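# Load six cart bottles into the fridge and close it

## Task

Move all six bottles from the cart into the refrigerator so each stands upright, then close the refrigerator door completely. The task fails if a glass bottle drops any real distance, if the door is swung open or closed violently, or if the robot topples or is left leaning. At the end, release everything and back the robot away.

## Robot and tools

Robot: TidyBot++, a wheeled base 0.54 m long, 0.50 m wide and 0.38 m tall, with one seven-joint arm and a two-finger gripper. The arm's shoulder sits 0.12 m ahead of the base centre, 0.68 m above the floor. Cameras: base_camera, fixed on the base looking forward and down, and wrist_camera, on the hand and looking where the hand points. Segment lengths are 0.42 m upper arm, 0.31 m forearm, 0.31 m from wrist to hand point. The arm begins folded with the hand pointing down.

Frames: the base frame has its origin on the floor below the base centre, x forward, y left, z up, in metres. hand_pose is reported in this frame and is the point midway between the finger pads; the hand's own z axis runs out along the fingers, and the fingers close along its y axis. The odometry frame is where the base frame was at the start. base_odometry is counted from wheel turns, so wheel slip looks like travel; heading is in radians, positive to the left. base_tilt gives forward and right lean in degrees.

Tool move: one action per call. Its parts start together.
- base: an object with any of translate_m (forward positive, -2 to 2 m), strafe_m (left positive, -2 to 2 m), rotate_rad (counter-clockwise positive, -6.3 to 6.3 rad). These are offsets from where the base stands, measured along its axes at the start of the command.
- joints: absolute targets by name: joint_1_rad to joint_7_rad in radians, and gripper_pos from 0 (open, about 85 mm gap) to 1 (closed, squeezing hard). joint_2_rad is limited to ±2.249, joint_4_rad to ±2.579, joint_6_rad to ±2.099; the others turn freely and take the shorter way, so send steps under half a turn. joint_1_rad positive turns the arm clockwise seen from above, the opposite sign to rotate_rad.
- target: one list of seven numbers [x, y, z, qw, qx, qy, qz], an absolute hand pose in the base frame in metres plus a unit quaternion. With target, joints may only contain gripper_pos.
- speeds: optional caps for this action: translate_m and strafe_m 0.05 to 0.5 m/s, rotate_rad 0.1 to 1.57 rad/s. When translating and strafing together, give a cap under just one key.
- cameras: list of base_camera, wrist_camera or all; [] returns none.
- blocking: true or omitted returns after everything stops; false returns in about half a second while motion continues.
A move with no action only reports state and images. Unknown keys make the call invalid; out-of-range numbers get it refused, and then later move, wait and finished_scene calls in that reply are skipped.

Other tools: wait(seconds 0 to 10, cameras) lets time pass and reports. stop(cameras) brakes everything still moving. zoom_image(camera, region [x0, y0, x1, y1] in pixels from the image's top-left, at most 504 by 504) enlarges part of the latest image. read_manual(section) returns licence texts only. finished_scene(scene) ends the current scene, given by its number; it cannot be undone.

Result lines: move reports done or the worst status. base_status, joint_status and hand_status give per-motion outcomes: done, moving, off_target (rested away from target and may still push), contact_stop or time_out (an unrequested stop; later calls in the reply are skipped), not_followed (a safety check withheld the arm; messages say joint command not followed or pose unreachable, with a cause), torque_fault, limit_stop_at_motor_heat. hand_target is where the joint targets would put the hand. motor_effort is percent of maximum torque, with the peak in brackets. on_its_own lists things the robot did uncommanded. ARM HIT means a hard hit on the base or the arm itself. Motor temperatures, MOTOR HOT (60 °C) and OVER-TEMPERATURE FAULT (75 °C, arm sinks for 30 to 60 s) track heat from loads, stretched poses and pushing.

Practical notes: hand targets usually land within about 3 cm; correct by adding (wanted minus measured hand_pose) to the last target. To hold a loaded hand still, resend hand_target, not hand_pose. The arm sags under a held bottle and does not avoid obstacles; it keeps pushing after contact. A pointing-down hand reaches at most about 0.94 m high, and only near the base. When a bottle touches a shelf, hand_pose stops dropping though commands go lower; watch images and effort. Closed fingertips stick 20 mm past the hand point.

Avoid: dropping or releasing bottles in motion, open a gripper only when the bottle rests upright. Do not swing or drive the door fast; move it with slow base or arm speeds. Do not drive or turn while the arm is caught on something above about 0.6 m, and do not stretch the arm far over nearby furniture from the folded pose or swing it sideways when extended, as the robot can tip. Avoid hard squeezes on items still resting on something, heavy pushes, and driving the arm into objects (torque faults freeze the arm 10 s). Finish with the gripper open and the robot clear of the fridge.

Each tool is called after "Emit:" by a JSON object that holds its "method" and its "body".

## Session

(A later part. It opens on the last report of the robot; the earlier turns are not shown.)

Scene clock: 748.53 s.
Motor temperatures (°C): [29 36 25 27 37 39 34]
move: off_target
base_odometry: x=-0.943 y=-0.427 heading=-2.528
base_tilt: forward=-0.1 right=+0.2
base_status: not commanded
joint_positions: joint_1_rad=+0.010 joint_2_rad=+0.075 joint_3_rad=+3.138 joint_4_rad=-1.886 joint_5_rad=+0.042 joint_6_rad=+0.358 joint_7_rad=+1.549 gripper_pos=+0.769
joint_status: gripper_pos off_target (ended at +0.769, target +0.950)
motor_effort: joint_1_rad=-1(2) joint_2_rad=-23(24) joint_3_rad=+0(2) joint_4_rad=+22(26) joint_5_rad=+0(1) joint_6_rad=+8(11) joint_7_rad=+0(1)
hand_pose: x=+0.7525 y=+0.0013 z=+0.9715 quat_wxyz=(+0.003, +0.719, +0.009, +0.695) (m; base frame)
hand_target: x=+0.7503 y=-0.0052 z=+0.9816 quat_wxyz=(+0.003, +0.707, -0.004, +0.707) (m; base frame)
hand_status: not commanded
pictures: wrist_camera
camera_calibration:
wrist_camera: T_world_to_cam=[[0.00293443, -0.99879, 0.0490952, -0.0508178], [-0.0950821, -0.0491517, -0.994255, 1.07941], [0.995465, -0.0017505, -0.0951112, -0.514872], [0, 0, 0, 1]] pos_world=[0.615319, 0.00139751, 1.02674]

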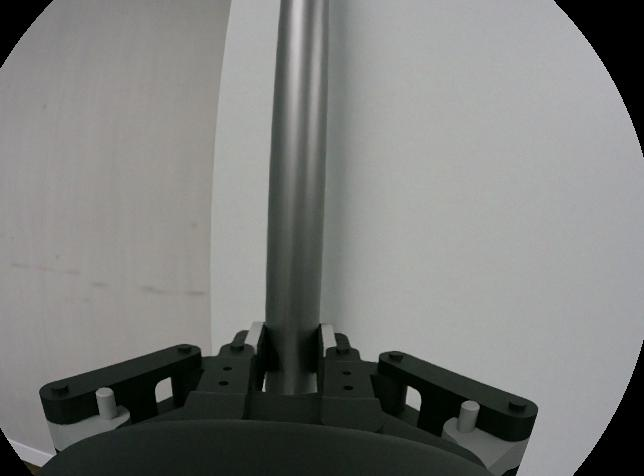

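Emit:
{"method": "move", "body": {"base": {"translate_m": -0.0971, "strafe_m": -0.030}, "speeds": {"translate_m": 0.06}, "cameras": []}}

Emit:
{"method": "move", "body": {"base": {"translate_m": -0.0907, "strafe_m": -0.0464}, "speeds": {"translate_m": 0.08}, "cameras": []}}

Emit:
{"method": "move", "body": {"base": {"translate_m": -0.0812, "strafe_m": -0.0613}, "speeds": {"translate_m": 0.08}, "cameras": []}}

Emit:
{"method": "move", "body": {"base": {"translate_m": -0.0697, "strafe_m": -0.0747}, "speeds": {"translate_m": 0.08}, "cameras": ["base_camera","wrist_camera"]}}

Scene clock: 806.37 s.
Motor temperatures (°C): [29 36 25 27 37 39 34]
move: done
base_odometry: x=-0.881 y=-0.347 heading=-2.528
base_tilt: forward=-0.2 right=+0.2
base_status: done
joint_positions: joint_1_rad=+0.011 joint_2_rad=+0.088 joint_3_rad=+3.138 joint_4_rad=-1.874 joint_5_rad=+0.042 joint_6_rad=+0.363 joint_7_rad=+1.549 gripper_pos=+0.771
joint_status: not commanded
motor_effort: joint_1_rad=-1(4) joint_2_rad=-25(34) joint_3_rad=+0(4) joint_4_rad=+20(22) joint_5_rad=+0(1) joint_6_rad=+8(9) joint_7_rad=+0(1)
hand_pose: x=+0.7576 y=+0.0011 z=+0.9722 quat_wxyz=(+0.003, +0.717, +0.009, +0.697) (m; base frame)
hand_target: x=+0.7503 y=-0.0052 z=+0.9816 quat_wxyz=(+0.003, +0.707, -0.004, +0.707) (m; base frame)
hand_status: not commanded
pictures: none
No camera images: "cameras" was empty.

Scene clock: 808.20 s.
Motor temperatures (°C): [29 36 25 27 37 39 34]
move: done
base_odometry: x=-0.833 y=-0.256 heading=-2.528
base_tilt: forward=-0.2 right=+0.1
base_status: done
joint_positions: joint_1_rad=+0.008 joint_2_rad=+0.086 joint_3_rad=+3.135 joint_4_rad=-1.875 joint_5_rad=+0.042 joint_6_rad=+0.363 joint_7_rad=+1.549 gripper_pos=+0.773
joint_status: not commanded
motor_effort: joint_1_rad=+1(4) joint_2_rad=-25(32) joint_3_rad=+1(4) joint_4_rad=+19(21) joint_5_rad=-1(2) joint_6_rad=+7(9) joint_7_rad=+1(1)
hand_pose: x=+0.7569 y=+0.0047 z=+0.9732 quat_wxyz=(+0.001, +0.716, +0.011, +0.698) (m; base frame)
hand_target: x=+0.7503 y=-0.0052 z=+0.9816 quat_wxyz=(+0.003, +0.707, -0.004, +0.707) (m; base frame)
hand_status: not commanded
pictures: none
No camera images: "cameras" was empty.

Scene clock: 810.03 s.
Motor temperatures (°C): [29 36 25 27 37 39 34]
move: done
base_odometry: x=-0.802 y=-0.160 heading=-2.528
base_tilt: forward=-0.1 right=+0.1
base_status: done
joint_positions: joint_1_rad=+0.004 joint_2_rad=+0.084 joint_3_rad=+3.131 joint_4_rad=-1.875 joint_5_rad=+0.042 joint_6_rad=+0.363 joint_7_rad=+1.549 gripper_pos=+0.776
joint_status: not commanded
motor_effort: joint_1_rad=+1(5) joint_2_rad=-25(30) joint_3_rad=+2(5) joint_4_rad=+19(22) joint_5_rad=-1(2) joint_6_rad=+8(9) joint_7_rad=+0(1)
hand_pose: x=+0.7564 y=+0.0098 z=+0.9741 quat_wxyz=(-0.002, +0.716, +0.013, +0.698) (m; base frame)
hand_target: x=+0.7503 y=-0.0052 z=+0.9816 quat_wxyz=(+0.003, +0.707, -0.004, +0.707) (m; base frame)
hand_status: not commanded
pictures: none
No camera images: "cameras" was empty.

Scene clock: 811.90 s.
Motor temperatures (°C): [29 36 25 27 37 39 34]
move: done
base_odometry: x=-0.787 y=-0.058 heading=-2.528
base_tilt: forward=-0.1 right=+0.2
base_status: done
joint_positions: joint_1_rad=-0.001 joint_2_rad=+0.082 joint_3_rad=+3.126 joint_4_rad=-1.876 joint_5_rad=+0.042 joint_6_rad=+0.364 joint_7_rad=+1.549 gripper_pos=+0.783
joint_status: not commanded
motor_effort: joint_1_rad=+3(6) joint_2_rad=-24(30) joint_3_rad=+3(5) joint_4_rad=+20(23) joint_5_rad=-1(2) joint_6_rad=+7(9) joint_7_rad=+0(1)
hand_pose: x=+0.7554 y=+0.0160 z=+0.9748 quat_wxyz=(-0.005, +0.715, +0.017, +0.698) (m; base frame)
hand_target: x=+0.7503 y=-0.0052 z=+0.9816 quat_wxyz=(+0.003, +0.707, -0.004, +0.707) (m; base frame)
hand_status: not commanded
pictures: base_camera, wrist_camera
camera_calibration:
wrist_camera: T_world_to_cam=[[0.0261658, -0.998501, 0.0480811, -0.0528827], [-0.0851984, -0.0501501, -0.995101, 1.07714], [0.99602, 0.0219412, -0.0863829, -0.526733], [0, 0, 0, 1]] pos_world=[0.617791, 0.0127723, 1.0289]

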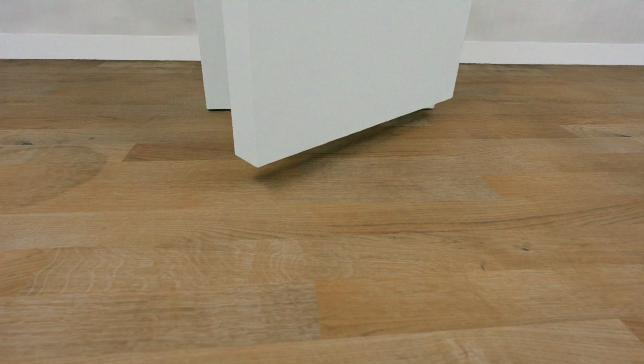

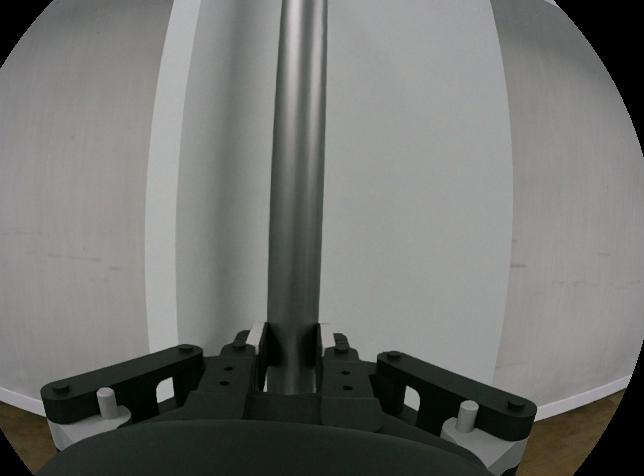

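Emit:
{"method": "move", "body": {"base": {"translate_m": -0.06, "strafe_m": -0.08}, "speeds": {"translate_m": 0.07}, "cameras": []}}

Emit:
{"method": "move", "body": {"joints": {"gripper_pos": 0.64}, "cameras": ["wrist_camera"]}}

Emit:
{"method": "wait", "body": {"seconds": 0.3, "cameras": ["base_camera","wrist_camera"]}}

Scene clock: 826.73 s.
Motor temperatures (°C): [29 36 25 27 37 39 34]
move: done
base_odometry: x=-0.784 y=+0.042 heading=-2.528
base_tilt: forward=-0.1 right=+0.1
base_status: done
joint_positions: joint_1_rad=+0.005 joint_2_rad=+0.069 joint_3_rad=+3.133 joint_4_rad=-1.889 joint_5_rad=+0.042 joint_6_rad=+0.364 joint_7_rad=+1.549 gripper_pos=+0.950
joint_status: not commanded
on_its_own: gripper_pos moved +0.167 to your old target +0.950
motor_effort: joint_1_rad=+0(7) joint_2_rad=-22(29) joint_3_rad=+0(8) joint_4_rad=+22(37) joint_5_rad=-1(3) joint_6_rad=+10(11) joint_7_rad=+0(1)
hand_pose: x=+0.7500 y=+0.0083 z=+0.9755 quat_wxyz=(-0.001, +0.715, +0.013, +0.699) (m; base frame)
hand_target: x=+0.7503 y=-0.0052 z=+0.9816 quat_wxyz=(+0.003, +0.707, -0.004, +0.707) (m; base frame)
hand_status: not commanded
pictures: none
No camera images: "cameras" was empty.

Scene clock: 827.43 s.
Motor temperatures (°C): [29 36 25 27 37 39 34]
move: done
base_odometry: x=-0.784 y=+0.042 heading=-2.528
base_tilt: forward=-0.2 right=+0.2
base_status: not commanded
joint_positions: joint_1_rad=+0.005 joint_2_rad=+0.069 joint_3_rad=+3.133 joint_4_rad=-1.889 joint_5_rad=+0.042 joint_6_rad=+0.364 joint_7_rad=+1.549 gripper_pos=+0.640
joint_status: all done
motor_effort: joint_1_rad=+0(1) joint_2_rad=-24(24) joint_3_rad=+1(1) joint_4_rad=+22(22) joint_5_rad=+0(1) joint_6_rad=+8(10) joint_7_rad=+0(0)
hand_pose: x=+0.7500 y=+0.0083 z=+0.9755 quat_wxyz=(-0.001, +0.715, +0.013, +0.699) (m; base frame)
hand_target: x=+0.7503 y=-0.0052 z=+0.9816 quat_wxyz=(+0.003, +0.707, -0.004, +0.707) (m; base frame)
hand_status: not commanded
pictures: wrist_camera
camera_calibration:
wrist_camera: T_world_to_cam=[[0.0137967, -0.998716, 0.0487484, -0.0518323], [-0.085403, -0.0497518, -0.995104, 1.07707], [0.996251, 0.00956592, -0.0859797, -0.521553], [0, 0, 0, 1]] pos_world=[0.612297, 0.00680943, 1.02948]

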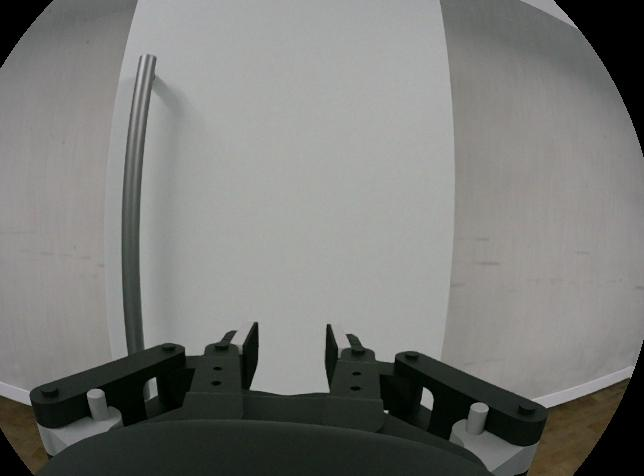

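Scene clock: 827.73 s.
Motor temperatures (°C): [29 36 25 27 37 39 34]
base_odometry: x=-0.784 y=+0.042 heading=-2.528
base_tilt: forward=-0.1 right=+0.1
base_status: not commanded
joint_positions: joint_1_rad=+0.005 joint_2_rad=+0.069 joint_3_rad=+3.133 joint_4_rad=-1.889 joint_5_rad=+0.042 joint_6_rad=+0.364 joint_7_rad=+1.549 gripper_pos=+0.640
joint_status: all done
motor_effort: joint_1_rad=+0(1) joint_2_rad=-23(24) joint_3_rad=+1(1) joint_4_rad=+22(22) joint_5_rad=+0(1) joint_6_rad=+9(10) joint_7_rad=+0(0)
hand_pose: x=+0.7500 y=+0.0083 z=+0.9755 quat_wxyz=(-0.001, +0.715, +0.013, +0.699) (m; base frame)
hand_target: x=+0.7503 y=-0.0052 z=+0.9816 quat_wxyz=(+0.003, +0.707, -0.004, +0.707) (m; base frame)
hand_status: not commanded
wait: 0.30 s; at rest by 0.27 s
pictures: base_camera, wrist_camera
camera_calibration:
wrist_camera: T_world_to_cam=[[0.0137967, -0.998716, 0.0487484, -0.0518323], [-0.085403, -0.0497518, -0.995104, 1.07707], [0.996251, 0.00956592, -0.0859797, -0.521553], [0, 0, 0, 1]] pos_world=[0.612297, 0.00680943, 1.02948]

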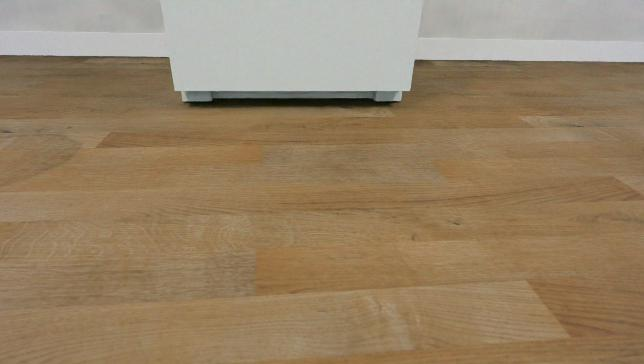

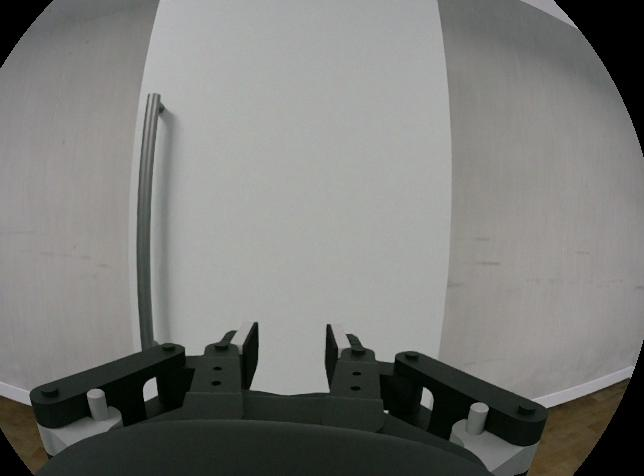

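Emit:
{"method": "move", "body": {"base": {"strafe_m": 0.292, "translate_m": 0.24}, "joints": {"joint_1_rad": 0.02, "gripper_pos": 0.0}, "speeds": {"translate_m": 0.35}, "cameras": ["base_camera", "wrist_camera"]}}

Scene clock: 997.90 s.
Motor temperatures (°C): [29 35 25 27 37 39 34]
move: done
base_odometry: x=-0.813 y=-0.335 heading=-2.529
base_tilt: forward=-0.2 right=+0.1
base_status: done
joint_positions: joint_1_rad=+0.018 joint_2_rad=+0.069 joint_3_rad=+3.137 joint_4_rad=-1.889 joint_5_rad=+0.042 joint_6_rad=+0.364 joint_7_rad=+1.549 gripper_pos=+0.000
joint_status: all done
motor_effort: joint_1_rad=+0(3) joint_2_rad=-23(26) joint_3_rad=+1(2) joint_4_rad=+22(23) joint_5_rad=-1(1) joint_6_rad=+9(10) joint_7_rad=+0(0)
hand_pose: x=+0.7502 y=-0.0028 z=+0.9752 quat_wxyz=(+0.005, +0.716, +0.006, +0.698) (m; base frame)
hand_target: x=+0.7502 y=-0.0103 z=+0.9816 quat_wxyz=(+0.006, +0.707, -0.007, +0.707) (m; base frame)
hand_status: not commanded
pictures: base_camera, wrist_camera
camera_calibration:
wrist_camera: T_world_to_cam=[[-0.00384456, -0.99879, 0.0490306, -0.0499261], [-0.0866552, -0.0485138, -0.995056, 1.07718], [0.996231, -0.00807431, -0.0863638, -0.521338], [0, 0, 0, 1]] pos_world=[0.612525, -0.00181682, 1.02928]

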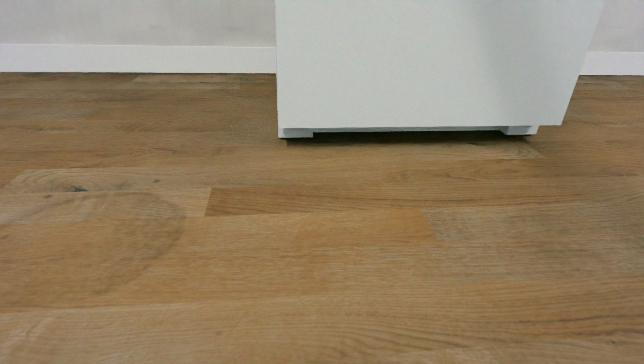

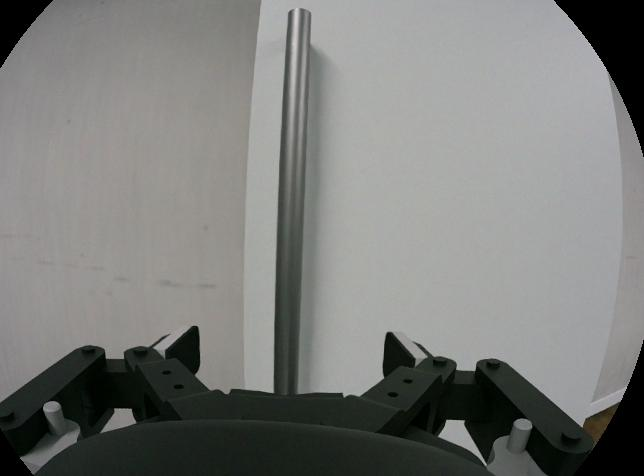

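Emit:
{"method": "move", "body": {"base": {"translate_m": 0.174, "strafe_m": 0.009}, "speeds": {"translate_m": 0.12}, "cameras": ["wrist_camera"]}}

Emit:
{"method": "move", "body": {"joints": {"gripper_pos": 0.95}, "cameras": ["wrist_camera"]}}

Scene clock: 1007.20 s.
Motor temperatures (°C): [29 35 25 27 37 39 34]
move: done
base_odometry: x=-0.950 y=-0.443 heading=-2.528
base_tilt: forward=-0.1 right=+0.2
base_status: done
joint_positions: joint_1_rad=+0.018 joint_2_rad=+0.072 joint_3_rad=+3.137 joint_4_rad=-1.889 joint_5_rad=+0.042 joint_6_rad=+0.364 joint_7_rad=+1.549 gripper_pos=+0.000
joint_status: not commanded
motor_effort: joint_1_rad=+0(1) joint_2_rad=-22(26) joint_3_rad=+1(1) joint_4_rad=+22(23) joint_5_rad=+0(1) joint_6_rad=+9(10) joint_7_rad=+0(0)
hand_pose: x=+0.7509 y=-0.0028 z=+0.9736 quat_wxyz=(+0.005, +0.716, +0.006, +0.698) (m; base frame)
hand_target: x=+0.7502 y=-0.0103 z=+0.9816 quat_wxyz=(+0.006, +0.707, -0.007, +0.707) (m; base frame)
hand_status: not commanded
pictures: wrist_camera
camera_calibration:
wrist_camera: T_world_to_cam=[[-0.00371783, -0.998792, 0.0489934, -0.0499158], [-0.0892279, -0.048467, -0.994831, 1.07734], [0.996004, -0.00807019, -0.0889399, -0.519555], [0, 0, 0, 1]] pos_world=[0.613422, -0.00183313, 1.02801]

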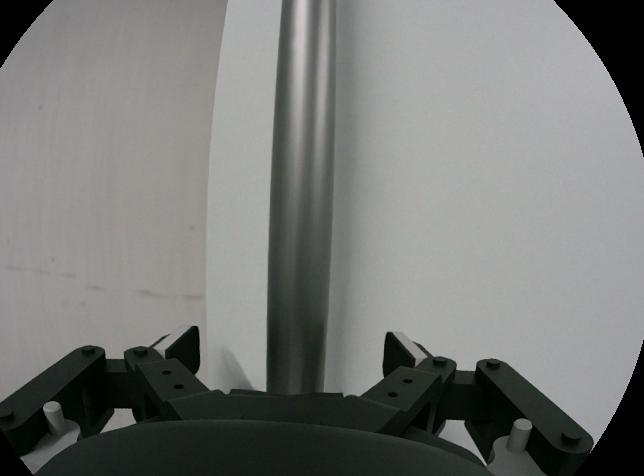

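Scene clock: 1008.27 s.
Motor temperatures (°C): [29 35 25 27 37 39 34]
move: off_target
base_odometry: x=-0.950 y=-0.443 heading=-2.528
base_tilt: forward=-0.1 right=+0.2
base_status: not commanded
joint_positions: joint_1_rad=+0.020 joint_2_rad=+0.071 joint_3_rad=+3.139 joint_4_rad=-1.890 joint_5_rad=+0.042 joint_6_rad=+0.364 joint_7_rad=+1.549 gripper_pos=+0.754
joint_status: gripper_pos off_target (ended at +0.754, target +0.950)
motor_effort: joint_1_rad=+0(4) joint_2_rad=-23(24) joint_3_rad=+1(4) joint_4_rad=+23(26) joint_5_rad=+0(1) joint_6_rad=+9(10) joint_7_rad=+1(1)
hand_pose: x=+0.7507 y=-0.0048 z=+0.9736 quat_wxyz=(+0.006, +0.716, +0.005, +0.698) (m; base frame)
hand_target: x=+0.7502 y=-0.0103 z=+0.9816 quat_wxyz=(+0.006, +0.707, -0.007, +0.707) (m; base frame)
hand_status: not commanded
pictures: wrist_camera
camera_calibration:
wrist_camera: T_world_to_cam=[[-0.00703291, -0.998782, 0.0488346, -0.0492903], [-0.0892981, -0.0480134, -0.994847, 1.07736], [0.99598, -0.0113575, -0.0888517, -0.519397], [0, 0, 0, 1]] pos_world=[0.613169, -0.00340165, 1.02806]

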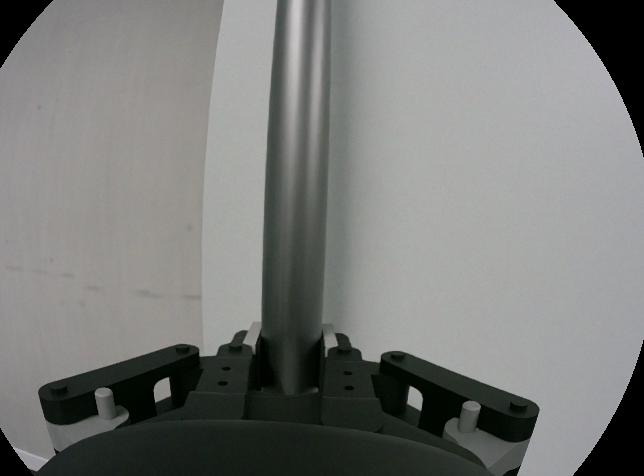

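Emit:
{"method": "move", "body": {"base": {"translate_m": -0.0971, "strafe_m": -0.030}, "speeds": {"translate_m": 0.07}, "cameras": []}}

Emit:
{"method": "move", "body": {"base": {"translate_m": -0.0907, "strafe_m": -0.0440}, "speeds": {"translate_m": 0.08}, "cameras": []}}

Emit:
{"method": "move", "body": {"base": {"translate_m": -0.0812, "strafe_m": -0.0580}, "speeds": {"translate_m": 0.08}, "cameras": ["wrist_camera"]}}

Scene clock: 1019.73 s.
Motor temperatures (°C): [29 35 25 27 37 39 34]
move: done
base_odometry: x=-0.888 y=-0.362 heading=-2.528
base_tilt: forward=-0.2 right=+0.2
base_status: done
joint_positions: joint_1_rad=+0.019 joint_2_rad=+0.086 joint_3_rad=+3.139 joint_4_rad=-1.874 joint_5_rad=+0.042 joint_6_rad=+0.367 joint_7_rad=+1.549 gripper_pos=+0.755
joint_status: not commanded
motor_effort: joint_1_rad=+0(4) joint_2_rad=-25(35) joint_3_rad=+0(4) joint_4_rad=+19(22) joint_5_rad=-1(1) joint_6_rad=+7(9) joint_7_rad=+0(1)
hand_pose: x=+0.7572 y=-0.0046 z=+0.9745 quat_wxyz=(+0.006, +0.715, +0.005, +0.699) (m; base frame)
hand_target: x=+0.7502 y=-0.0103 z=+0.9816 quat_wxyz=(+0.006, +0.707, -0.007, +0.707) (m; base frame)
hand_status: not commanded
pictures: none
No camera images: "cameras" was empty.

Scene clock: 1021.53 s.
Motor temperatures (°C): [29 35 25 27 37 39 34]
move: done
base_odometry: x=-0.839 y=-0.274 heading=-2.528
base_tilt: forward=-0.2 right=+0.2
base_status: done
joint_positions: joint_1_rad=+0.017 joint_2_rad=+0.085 joint_3_rad=+3.137 joint_4_rad=-1.874 joint_5_rad=+0.042 joint_6_rad=+0.367 joint_7_rad=+1.549 gripper_pos=+0.757
joint_status: not commanded
motor_effort: joint_1_rad=+1(4) joint_2_rad=-25(31) joint_3_rad=+1(4) joint_4_rad=+19(21) joint_5_rad=-1(2) joint_6_rad=+7(8) joint_7_rad=+1(1)
hand_pose: x=+0.7567 y=-0.0022 z=+0.9756 quat_wxyz=(+0.005, +0.715, +0.007, +0.700) (m; base frame)
hand_target: x=+0.7502 y=-0.0103 z=+0.9816 quat_wxyz=(+0.006, +0.707, -0.007, +0.707) (m; base frame)
hand_status: not commanded
pictures: none
No camera images: "cameras" was empty.

Scene clock: 1023.33 s.
Motor temperatures (°C): [29 35 25 27 37 39 34]
move: done
base_odometry: x=-0.805 y=-0.180 heading=-2.528
base_tilt: forward=-0.2 right=+0.1
base_status: done
joint_positions: joint_1_rad=+0.015 joint_2_rad=+0.084 joint_3_rad=+3.134 joint_4_rad=-1.873 joint_5_rad=+0.042 joint_6_rad=+0.367 joint_7_rad=+1.549 gripper_pos=+0.758
joint_status: not commanded
motor_effort: joint_1_rad=+0(5) joint_2_rad=-25(30) joint_3_rad=+1(4) joint_4_rad=+18(21) joint_5_rad=-1(2) joint_6_rad=+7(9) joint_7_rad=+1(1)
hand_pose: x=+0.7568 y=+0.0007 z=+0.9764 quat_wxyz=(+0.003, +0.714, +0.008, +0.700) (m; base frame)
hand_target: x=+0.7502 y=-0.0103 z=+0.9816 quat_wxyz=(+0.006, +0.707, -0.007, +0.707) (m; base frame)
hand_status: not commanded
pictures: wrist_camera
camera_calibration:
wrist_camera: T_world_to_cam=[[0.00165392, -0.998825, 0.0484412, -0.0500817], [-0.0820246, -0.0484135, -0.995454, 1.07604], [0.996629, -0.00232697, -0.0820083, -0.532348], [0, 0, 0, 1]] pos_world=[0.618899, 0.000833344, 1.02992]

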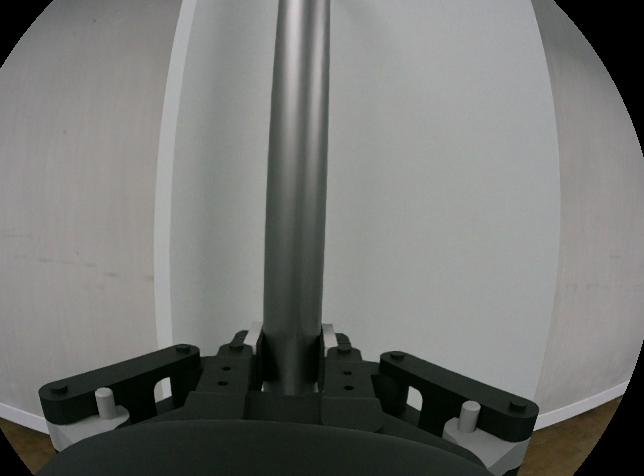

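Emit:
{"method": "move", "body": {"base": {"translate_m": -0.070, "strafe_m": -0.131, "rotate_rad": 0.08}, "speeds": {"translate_m": 0.14, "rotate_rad": 0.1}, "cameras": []}}

Emit:
{"method": "move", "body": {"base": {"translate_m": -0.060, "strafe_m": -0.152, "rotate_rad": 0.10}, "speeds": {"translate_m": 0.14, "rotate_rad": 0.1}, "cameras": ["base_camera","wrist_camera"]}}

Scene clock: 1034.33 s.
Motor temperatures (°C): [29 36 25 27 37 39 34]
move: done
base_odometry: x=-0.824 y=-0.033 heading=-2.448
base_tilt: forward=-0.1 right=+0.1
base_status: done
joint_positions: joint_1_rad=+0.014 joint_2_rad=+0.085 joint_3_rad=+3.134 joint_4_rad=-1.871 joint_5_rad=+0.042 joint_6_rad=+0.367 joint_7_rad=+1.549 gripper_pos=+0.759
joint_status: not commanded
motor_effort: joint_1_rad=+2(4) joint_2_rad=-25(30) joint_3_rad=+2(4) joint_4_rad=+18(22) joint_5_rad=-1(2) joint_6_rad=+7(9) joint_7_rad=+1(1)
hand_pose: x=+0.7571 y=+0.0019 z=+0.9773 quat_wxyz=(+0.002, +0.713, +0.009, +0.701) (m; base frame)
hand_target: x=+0.7502 y=-0.0103 z=+0.9816 quat_wxyz=(+0.006, +0.707, -0.007, +0.707) (m; base frame)
hand_status: not commanded
pictures: none
No camera images: "cameras" was empty.

Scene clock: 1036.17 s.
Motor temperatures (°C): [29 36 25 27 37 39 34]
move: done
base_odometry: x=-0.875 y=+0.123 heading=-2.347
base_tilt: forward=-0.2 right=+0.1
base_status: done
joint_positions: joint_1_rad=+0.013 joint_2_rad=+0.085 joint_3_rad=+3.133 joint_4_rad=-1.870 joint_5_rad=+0.042 joint_6_rad=+0.367 joint_7_rad=+1.549 gripper_pos=+0.760
joint_status: not commanded
motor_effort: joint_1_rad=+2(4) joint_2_rad=-25(30) joint_3_rad=+2(5) joint_4_rad=+19(23) joint_5_rad=-1(2) joint_6_rad=+7(9) joint_7_rad=+1(1)
hand_pose: x=+0.7571 y=+0.0028 z=+0.9780 quat_wxyz=(+0.002, +0.713, +0.009, +0.701) (m; base frame)
hand_target: x=+0.7502 y=-0.0103 z=+0.9816 quat_wxyz=(+0.006, +0.707, -0.007, +0.707) (m; base frame)
hand_status: not commanded
pictures: base_camera, wrist_camera
camera_calibration:
wrist_camera: T_world_to_cam=[[0.00478147, -0.998819, 0.0483543, -0.0503995], [-0.079167, -0.0485812, -0.995677, 1.07579], [0.99685, 0.00093273, -0.0793058, -0.535375], [0, 0, 0, 1]] pos_world=[0.619096, 0.00242279, 1.03112]

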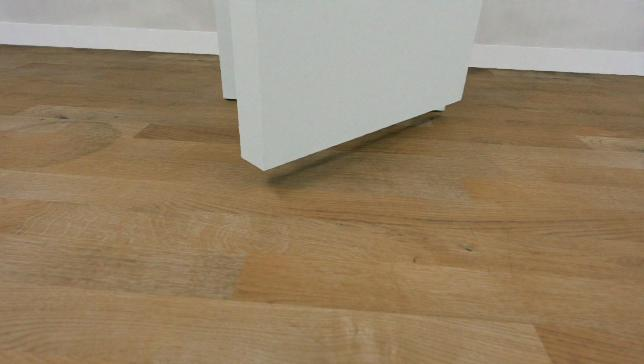

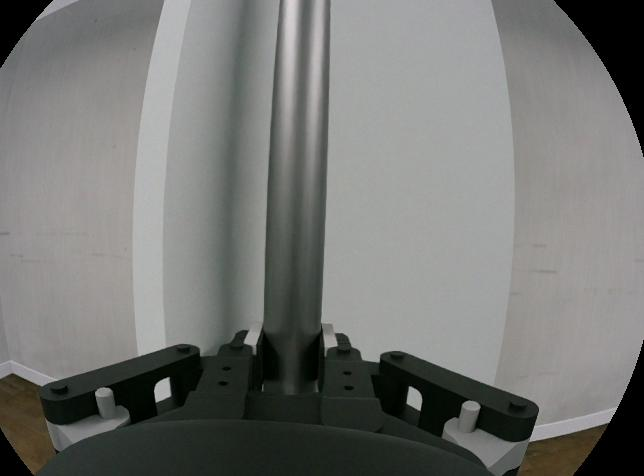

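Emit:
{"method": "move", "body": {"base": {"translate_m": -0.053, "strafe_m": -0.159, "rotate_rad": 0.10}, "speeds": {"translate_m": 0.14, "rotate_rad": 0.1}, "cameras": []}}

Emit:
{"method": "move", "body": {"base": {"translate_m": -0.046, "strafe_m": -0.163, "rotate_rad": 0.10}, "speeds": {"translate_m": 0.14, "rotate_rad": 0.1}, "cameras": ["base_camera","wrist_camera"]}}

Scene clock: 1046.60 s.
Motor temperatures (°C): [29 36 25 27 37 39 34]
move: done
base_odometry: x=-0.951 y=+0.272 heading=-2.246
base_tilt: forward=-0.2 right=+0.1
base_status: done
joint_positions: joint_1_rad=+0.010 joint_2_rad=+0.084 joint_3_rad=+3.130 joint_4_rad=-1.870 joint_5_rad=+0.042 joint_6_rad=+0.367 joint_7_rad=+1.549 gripper_pos=+0.761
joint_status: not commanded
motor_effort: joint_1_rad=+2(6) joint_2_rad=-25(31) joint_3_rad=+3(6) joint_4_rad=+17(23) joint_5_rad=-1(2) joint_6_rad=+6(9) joint_7_rad=+1(1)
hand_pose: x=+0.7568 y=+0.0068 z=+0.9785 quat_wxyz=(+0.000, +0.713, +0.011, +0.701) (m; base frame)
hand_target: x=+0.7502 y=-0.0103 z=+0.9816 quat_wxyz=(+0.006, +0.707, -0.007, +0.707) (m; base frame)
hand_status: not commanded
pictures: none
No camera images: "cameras" was empty.

Scene clock: 1048.43 s.
Motor temperatures (°C): [29 36 25 27 37 39 34]
move: done
base_odometry: x=-1.050 y=+0.410 heading=-2.145
base_tilt: forward=-0.2 right=+0.1
base_status: done
joint_positions: joint_1_rad=+0.006 joint_2_rad=+0.082 joint_3_rad=+3.126 joint_4_rad=-1.871 joint_5_rad=+0.041 joint_6_rad=+0.367 joint_7_rad=+1.549 gripper_pos=+0.762
joint_status: not commanded
motor_effort: joint_1_rad=+4(7) joint_2_rad=-24(31) joint_3_rad=+4(7) joint_4_rad=+19(24) joint_5_rad=-1(2) joint_6_rad=+7(9) joint_7_rad=+1(1)
hand_pose: x=+0.7561 y=+0.0119 z=+0.9789 quat_wxyz=(-0.003, +0.712, +0.014, +0.702) (m; base frame)
hand_target: x=+0.7502 y=-0.0103 z=+0.9816 quat_wxyz=(+0.006, +0.707, -0.007, +0.707) (m; base frame)
hand_status: not commanded
pictures: base_camera, wrist_camera
camera_calibration:
wrist_camera: T_world_to_cam=[[0.0192678, -0.998674, 0.0477334, -0.0516696], [-0.077033, -0.0490832, -0.99582, 1.07553], [0.996842, 0.0155102, -0.0778766, -0.535901], [0, 0, 0, 1]] pos_world=[0.618055, 0.00950135, 1.03177]

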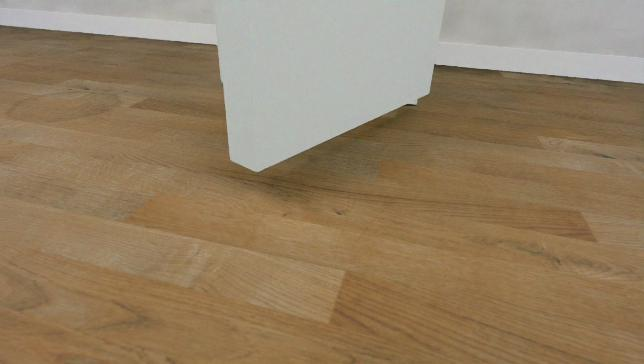

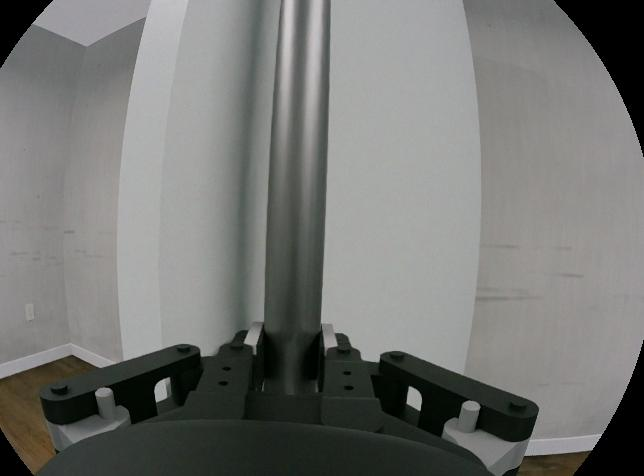

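Emit:
{"method": "move", "body": {"base": {"translate_m": -0.030, "strafe_m": -0.078, "rotate_rad": 0.05}, "speeds": {"translate_m": 0.12, "rotate_rad": 0.1}, "cameras": []}}

Emit:
{"method": "move", "body": {"base": {"translate_m": -0.026, "strafe_m": -0.080, "rotate_rad": 0.05}, "speeds": {"translate_m": 0.12, "rotate_rad": 0.1}, "cameras": ["base_camera","wrist_camera"]}}

Scene clock: 1058.10 s.
Motor temperatures (°C): [29 36 25 27 37 39 34]
move: done
base_odometry: x=-1.099 y=+0.477 heading=-2.094
base_tilt: forward=-0.2 right=+0.1
base_status: done
joint_positions: joint_1_rad=+0.014 joint_2_rad=+0.086 joint_3_rad=+3.133 joint_4_rad=-1.868 joint_5_rad=+0.041 joint_6_rad=+0.368 joint_7_rad=+1.549 gripper_pos=+0.763
joint_status: not commanded
motor_effort: joint_1_rad=+2(6) joint_2_rad=-25(31) joint_3_rad=+1(6) joint_4_rad=+17(25) joint_5_rad=-1(2) joint_6_rad=+5(10) joint_7_rad=+1(1)
hand_pose: x=+0.7578 y=+0.0024 z=+0.9790 quat_wxyz=(+0.002, +0.712, +0.009, +0.702) (m; base frame)
hand_target: x=+0.7502 y=-0.0103 z=+0.9816 quat_wxyz=(+0.006, +0.707, -0.007, +0.707) (m; base frame)
hand_status: not commanded
pictures: none
No camera images: "cameras" was empty.

Scene clock: 1059.37 s.
Motor temperatures (°C): [29 36 25 27 37 39 34]
move: done
base_odometry: x=-1.155 y=+0.540 heading=-2.043
base_tilt: forward=-0.1 right=+0.2
base_status: done
joint_positions: joint_1_rad=+0.018 joint_2_rad=+0.088 joint_3_rad=+3.138 joint_4_rad=-1.865 joint_5_rad=+0.041 joint_6_rad=+0.369 joint_7_rad=+1.549 gripper_pos=+0.763
joint_status: not commanded
motor_effort: joint_1_rad=+0(5) joint_2_rad=-27(32) joint_3_rad=+1(5) joint_4_rad=+17(24) joint_5_rad=-1(2) joint_6_rad=+6(10) joint_7_rad=+1(1)
hand_pose: x=+0.7589 y=-0.0028 z=+0.9793 quat_wxyz=(+0.005, +0.712, +0.006, +0.702) (m; base frame)
hand_target: x=+0.7502 y=-0.0103 z=+0.9816 quat_wxyz=(+0.006, +0.707, -0.007, +0.707) (m; base frame)
hand_status: not commanded
pictures: base_camera, wrist_camera
camera_calibration:
wrist_camera: T_world_to_cam=[[-0.00423546, -0.998806, 0.0486652, -0.0495164], [-0.0765301, -0.0481992, -0.995902, 1.0751], [0.997058, -0.00794246, -0.0762346, -0.540192], [0, 0, 0, 1]] pos_world=[0.62067, -0.00192882, 1.03192]

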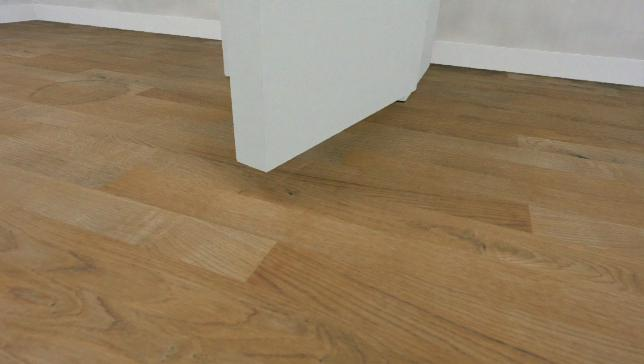

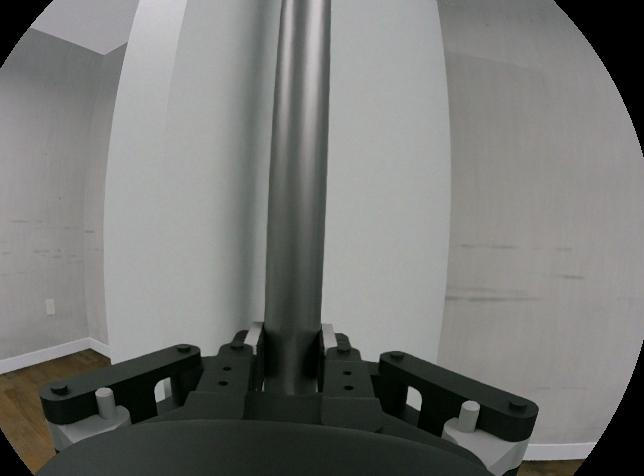

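Emit:
{"method": "move", "body": {"base": {"translate_m": -0.03, "strafe_m": -0.066}, "speeds": {"translate_m": 0.08}, "cameras": ["wrist_camera"]}}

Emit:
{"method": "move", "body": {"joints": {"gripper_pos": 0.66}, "cameras": ["wrist_camera"]}}

Emit:
{"method": "wait", "body": {"seconds": 0.5, "cameras": ["base_camera","wrist_camera"]}}

Scene clock: 1087.03 s.
Motor temperatures (°C): [29 36 25 27 37 39 34]
move: done
base_odometry: x=-1.201 y=+0.596 heading=-2.043
base_tilt: forward=-0.2 right=+0.2
base_status: done
joint_positions: joint_1_rad=+0.014 joint_2_rad=+0.088 joint_3_rad=+3.134 joint_4_rad=-1.865 joint_5_rad=+0.041 joint_6_rad=+0.369 joint_7_rad=+1.549 gripper_pos=+0.764
joint_status: not commanded
motor_effort: joint_1_rad=+1(5) joint_2_rad=-27(31) joint_3_rad=+2(5) joint_4_rad=+17(21) joint_5_rad=-1(2) joint_6_rad=+6(8) joint_7_rad=+1(1)
hand_pose: x=+0.7589 y=+0.0020 z=+0.9792 quat_wxyz=(+0.002, +0.712, +0.009, +0.702) (m; base frame)
hand_target: x=+0.7502 y=-0.0103 z=+0.9816 quat_wxyz=(+0.006, +0.707, -0.007, +0.707) (m; base frame)
hand_status: not commanded
pictures: wrist_camera
camera_calibration:
wrist_camera: T_world_to_cam=[[0.00344697, -0.998826, 0.0483218, -0.050196], [-0.0762997, -0.0484439, -0.995907, 1.07508], [0.997079, -0.000254081, -0.0763771, -0.540051], [0, 0, 0, 1]] pos_world=[0.620675, 0.0018067, 1.03186]

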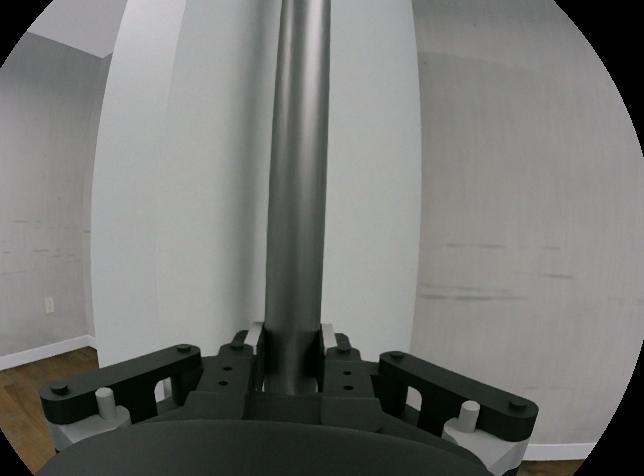

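Scene clock: 1087.90 s.
Motor temperatures (°C): [29 36 25 27 37 39 34]
move: done
base_odometry: x=-1.200 y=+0.596 heading=-2.043
base_tilt: forward=-0.2 right=+0.2
base_status: not commanded
joint_positions: joint_1_rad=+0.008 joint_2_rad=+0.082 joint_3_rad=+3.129 joint_4_rad=-1.881 joint_5_rad=+0.041 joint_6_rad=+0.369 joint_7_rad=+1.549 gripper_pos=+0.660
joint_status: all done
motor_effort: joint_1_rad=+3(5) joint_2_rad=-23(27) joint_3_rad=+4(5) joint_4_rad=+22(23) joint_5_rad=-1(2) joint_6_rad=+8(9) joint_7_rad=+0(1)
hand_pose: x=+0.7550 y=+0.0085 z=+0.9734 quat_wxyz=(-0.001, +0.715, +0.012, +0.699) (m; base frame)
hand_target: x=+0.7502 y=-0.0103 z=+0.9816 quat_wxyz=(+0.006, +0.707, -0.007, +0.707) (m; base frame)
hand_status: not commanded
pictures: wrist_camera
camera_calibration:
wrist_camera: T_world_to_cam=[[0.0142523, -0.998751, 0.0478924, -0.0511519], [-0.0856518, -0.0489407, -0.995122, 1.07568], [0.996223, 0.0100807, -0.0862423, -0.526492], [0, 0, 0, 1]] pos_world=[0.617366, 0.00686404, 1.02748]

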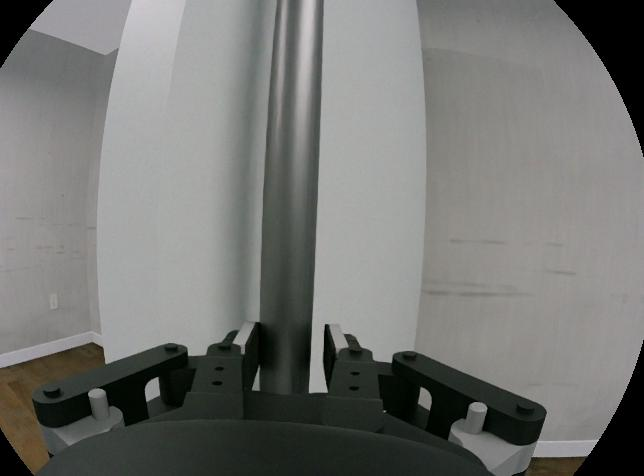

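Scene clock: 1088.40 s.
Motor temperatures (°C): [29 36 25 27 37 39 34]
base_odometry: x=-1.200 y=+0.596 heading=-2.043
base_tilt: forward=-0.2 right=+0.2
base_status: not commanded
joint_positions: joint_1_rad=+0.008 joint_2_rad=+0.082 joint_3_rad=+3.129 joint_4_rad=-1.881 joint_5_rad=+0.041 joint_6_rad=+0.369 joint_7_rad=+1.549 gripper_pos=+0.660
joint_status: all done
motor_effort: joint_1_rad=+3(5) joint_2_rad=-24(27) joint_3_rad=+3(5) joint_4_rad=+22(23) joint_5_rad=-1(2) joint_6_rad=+8(9) joint_7_rad=+0(1)
hand_pose: x=+0.7550 y=+0.0085 z=+0.9734 quat_wxyz=(-0.001, +0.715, +0.012, +0.699) (m; base frame)
hand_target: x=+0.7502 y=-0.0103 z=+0.9816 quat_wxyz=(+0.006, +0.707, -0.007, +0.707) (m; base frame)
hand_status: not commanded
wait: 0.50 s; at rest by 0.27 s
pictures: base_camera, wrist_camera
camera_calibration:
wrist_camera: T_world_to_cam=[[0.0142523, -0.998751, 0.0478924, -0.0511519], [-0.0856518, -0.0489407, -0.995122, 1.07568], [0.996223, 0.0100807, -0.0862423, -0.526492], [0, 0, 0, 1]] pos_world=[0.617366, 0.00686404, 1.02748]

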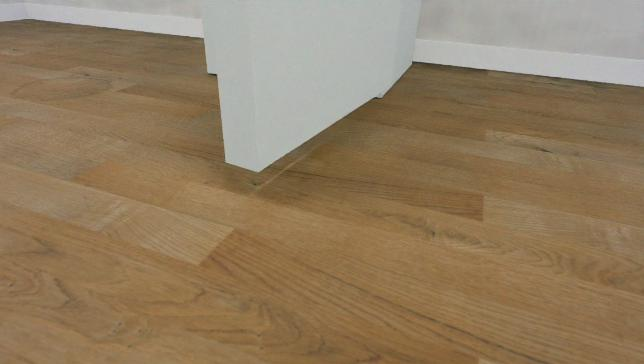

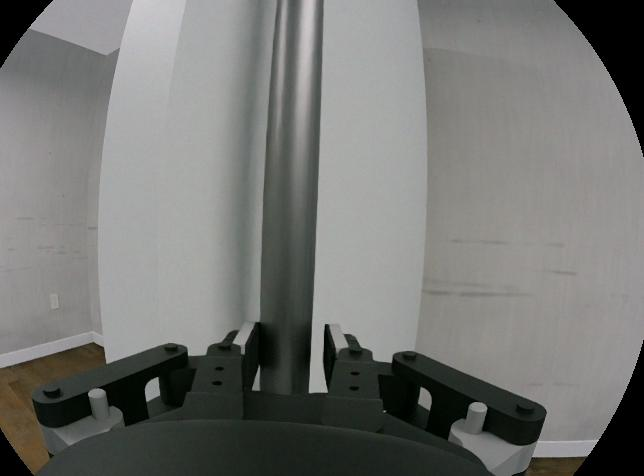

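Emit:
{"method": "move", "body": {"joints": {"gripper_pos": 0.95}, "cameras": []}}

Emit:
{"method": "move", "body": {"base": {"translate_m": -0.036, "strafe_m": -0.094}, "speeds": {"translate_m": 0.08}, "cameras": ["base_camera","wrist_camera"]}}

Scene clock: 1256.03 s.
Motor temperatures (°C): [29 36 25 27 37 39 34]
move: off_target
base_odometry: x=-1.200 y=+0.596 heading=-2.043
base_tilt: forward=-0.2 right=+0.1
base_status: not commanded
joint_positions: joint_1_rad=+0.005 joint_2_rad=+0.081 joint_3_rad=+3.126 joint_4_rad=-1.882 joint_5_rad=+0.041 joint_6_rad=+0.369 joint_7_rad=+1.549 gripper_pos=+0.776
joint_status: gripper_pos off_target (ended at +0.776, target +0.950)
motor_effort: joint_1_rad=+3(5) joint_2_rad=-23(25) joint_3_rad=+3(5) joint_4_rad=+22(24) joint_5_rad=-1(2) joint_6_rad=+8(9) joint_7_rad=+1(1)
hand_pose: x=+0.7546 y=+0.0121 z=+0.9735 quat_wxyz=(-0.003, +0.715, +0.014, +0.699) (m; base frame)
hand_target: x=+0.7502 y=-0.0103 z=+0.9816 quat_wxyz=(+0.006, +0.707, -0.007, +0.707) (m; base frame)
hand_status: not commanded
pictures: none
No camera images: "cameras" was empty.

Scene clock: 1257.80 s.
Motor temperatures (°C): [29 36 25 27 37 39 34]
move: done
base_odometry: x=-1.268 y=+0.671 heading=-2.043
base_tilt: forward=-0.1 right=+0.2
base_status: done
joint_positions: joint_1_rad=-0.016 joint_2_rad=+0.109 joint_3_rad=+3.108 joint_4_rad=-1.853 joint_5_rad=+0.041 joint_6_rad=+0.370 joint_7_rad=+1.549 gripper_pos=+0.781
joint_status: not commanded
motor_effort: joint_1_rad=+7(9) joint_2_rad=-29(34) joint_3_rad=+6(9) joint_4_rad=+15(24) joint_5_rad=-2(4) joint_6_rad=+5(9) joint_7_rad=+0(1)
hand_pose: x=+0.7650 y=+0.0369 z=+0.9738 quat_wxyz=(-0.018, +0.714, +0.028, +0.699) (m; base frame)
hand_target: x=+0.7502 y=-0.0103 z=+0.9816 quat_wxyz=(+0.006, +0.707, -0.007, +0.707) (m; base frame)
hand_status: not commanded
pictures: base_camera, wrist_camera
camera_calibration:
wrist_camera: T_world_to_cam=[[0.0590857, -0.997224, 0.0453158, -0.0547791], [-0.0806568, -0.0500158, -0.995486, 1.07492], [0.994989, 0.055164, -0.0833881, -0.540183], [0, 0, 0, 1]] pos_world=[0.627412, 0.0289347, 1.02751]

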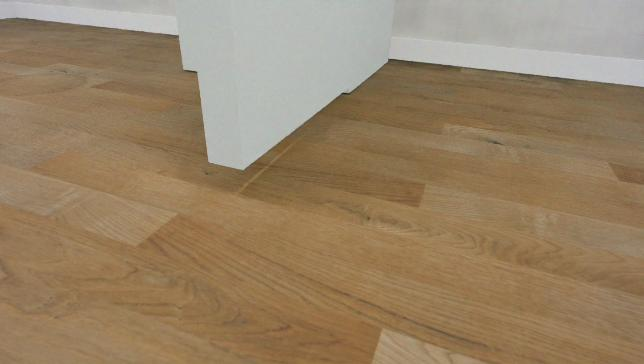

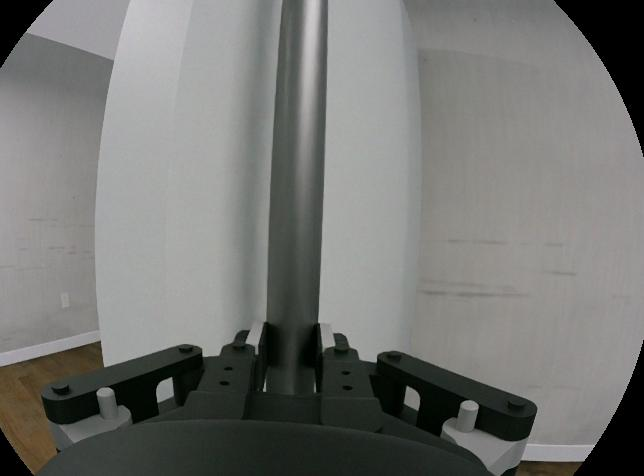

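Emit:
{"method": "move", "body": {}}

Scene clock: 1312.73 s.
Motor temperatures (°C): [29 36 25 27 37 39 34]
base_odometry: x=-1.268 y=+0.671 heading=-2.043
base_tilt: forward=-0.1 right=+0.1
base_status: done
joint_positions: joint_1_rad=-0.016 joint_2_rad=+0.109 joint_3_rad=+3.108 joint_4_rad=-1.853 joint_5_rad=+0.041 joint_6_rad=+0.370 joint_7_rad=+1.549 gripper_pos=+0.781
joint_status: not commanded
motor_effort: joint_1_rad=+7(9) joint_2_rad=-30(34) joint_3_rad=+6(9) joint_4_rad=+15(24) joint_5_rad=-2(4) joint_6_rad=+5(9) joint_7_rad=+0(1)
hand_pose: x=+0.7650 y=+0.0371 z=+0.9738 quat_wxyz=(-0.018, +0.714, +0.028, +0.699) (m; base frame)
hand_target: x=+0.7502 y=-0.0103 z=+0.9816 quat_wxyz=(+0.006, +0.707, -0.007, +0.707) (m; base frame)
hand_status: not commanded
pictures: base_camera, wrist_camera
camera_calibration:
wrist_camera: T_world_to_cam=[[0.0594101, -0.997205, 0.0452994, -0.0548063], [-0.0806993, -0.0500289, -0.995482, 1.07493], [0.994966, 0.055486, -0.083446, -0.540114], [0, 0, 0, 1]] pos_world=[0.627397, 0.0290929, 1.02748]

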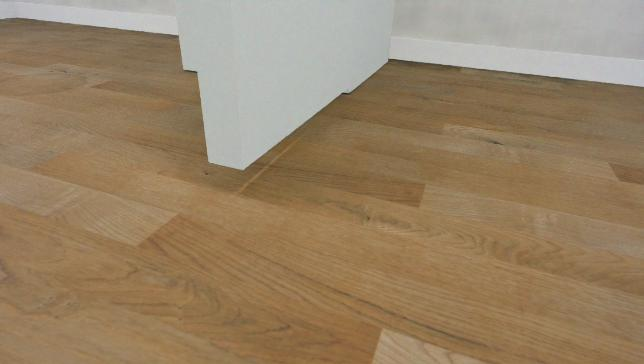

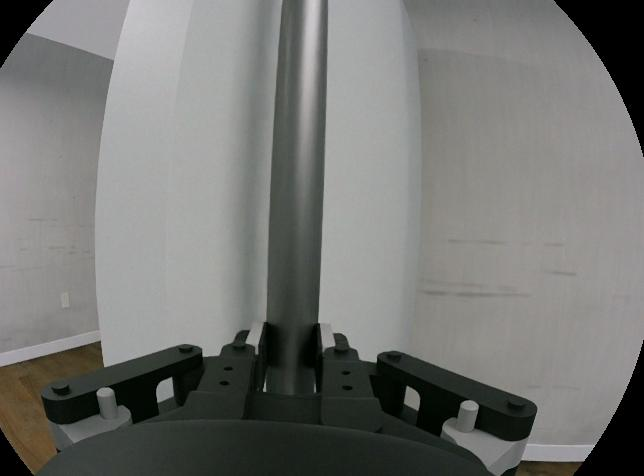

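Emit:
{"method": "move", "body": {"base": {"translate_m": 0.012, "strafe_m": 0.045}, "speeds": {"translate_m": 0.06}}}

Scene clock: 1343.73 s.
Motor temperatures (°C): [29 36 25 27 37 39 34]
move: done
base_odometry: x=-1.233 y=+0.640 heading=-2.043
base_tilt: forward=-0.2 right=+0.2
base_status: done
joint_positions: joint_1_rad=+0.022 joint_2_rad=+0.079 joint_3_rad=+3.140 joint_4_rad=-1.886 joint_5_rad=+0.041 joint_6_rad=+0.370 joint_7_rad=+1.549 gripper_pos=+0.781
joint_status: not commanded
motor_effort: joint_1_rad=-2(7) joint_2_rad=-20(30) joint_3_rad=-1(6) joint_4_rad=+25(25) joint_5_rad=+0(2) joint_6_rad=+11(11) joint_7_rad=+1(1)
hand_pose: x=+0.7535 y=-0.0069 z=+0.9733 quat_wxyz=(+0.008, +0.716, +0.004, +0.699) (m; base frame)
hand_target: x=+0.7502 y=-0.0103 z=+0.9816 quat_wxyz=(+0.006, +0.707, -0.007, +0.707) (m; base frame)
hand_status: not commanded
pictures: base_camera, wrist_camera
camera_calibration:
wrist_camera: T_world_to_cam=[[-0.0103012, -0.998757, 0.0487784, -0.048819], [-0.0868203, -0.0477034, -0.995081, 1.07549], [0.996171, -0.0144855, -0.0862209, -0.524992], [0, 0, 0, 1]] pos_world=[0.615853, -0.00505842, 1.02732]

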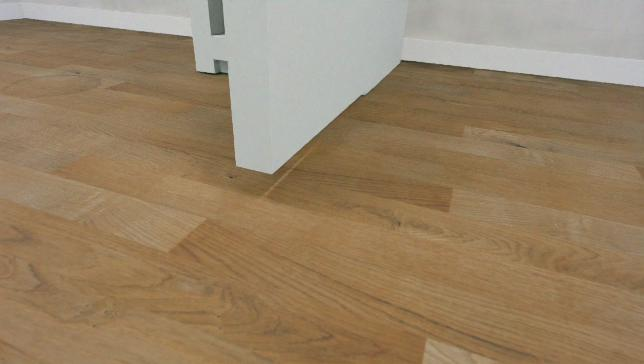

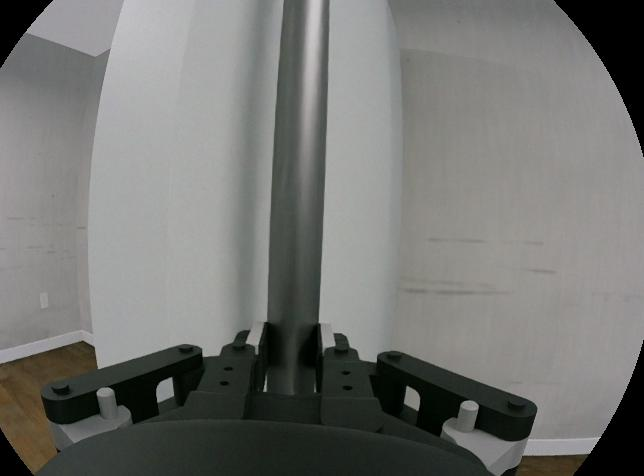

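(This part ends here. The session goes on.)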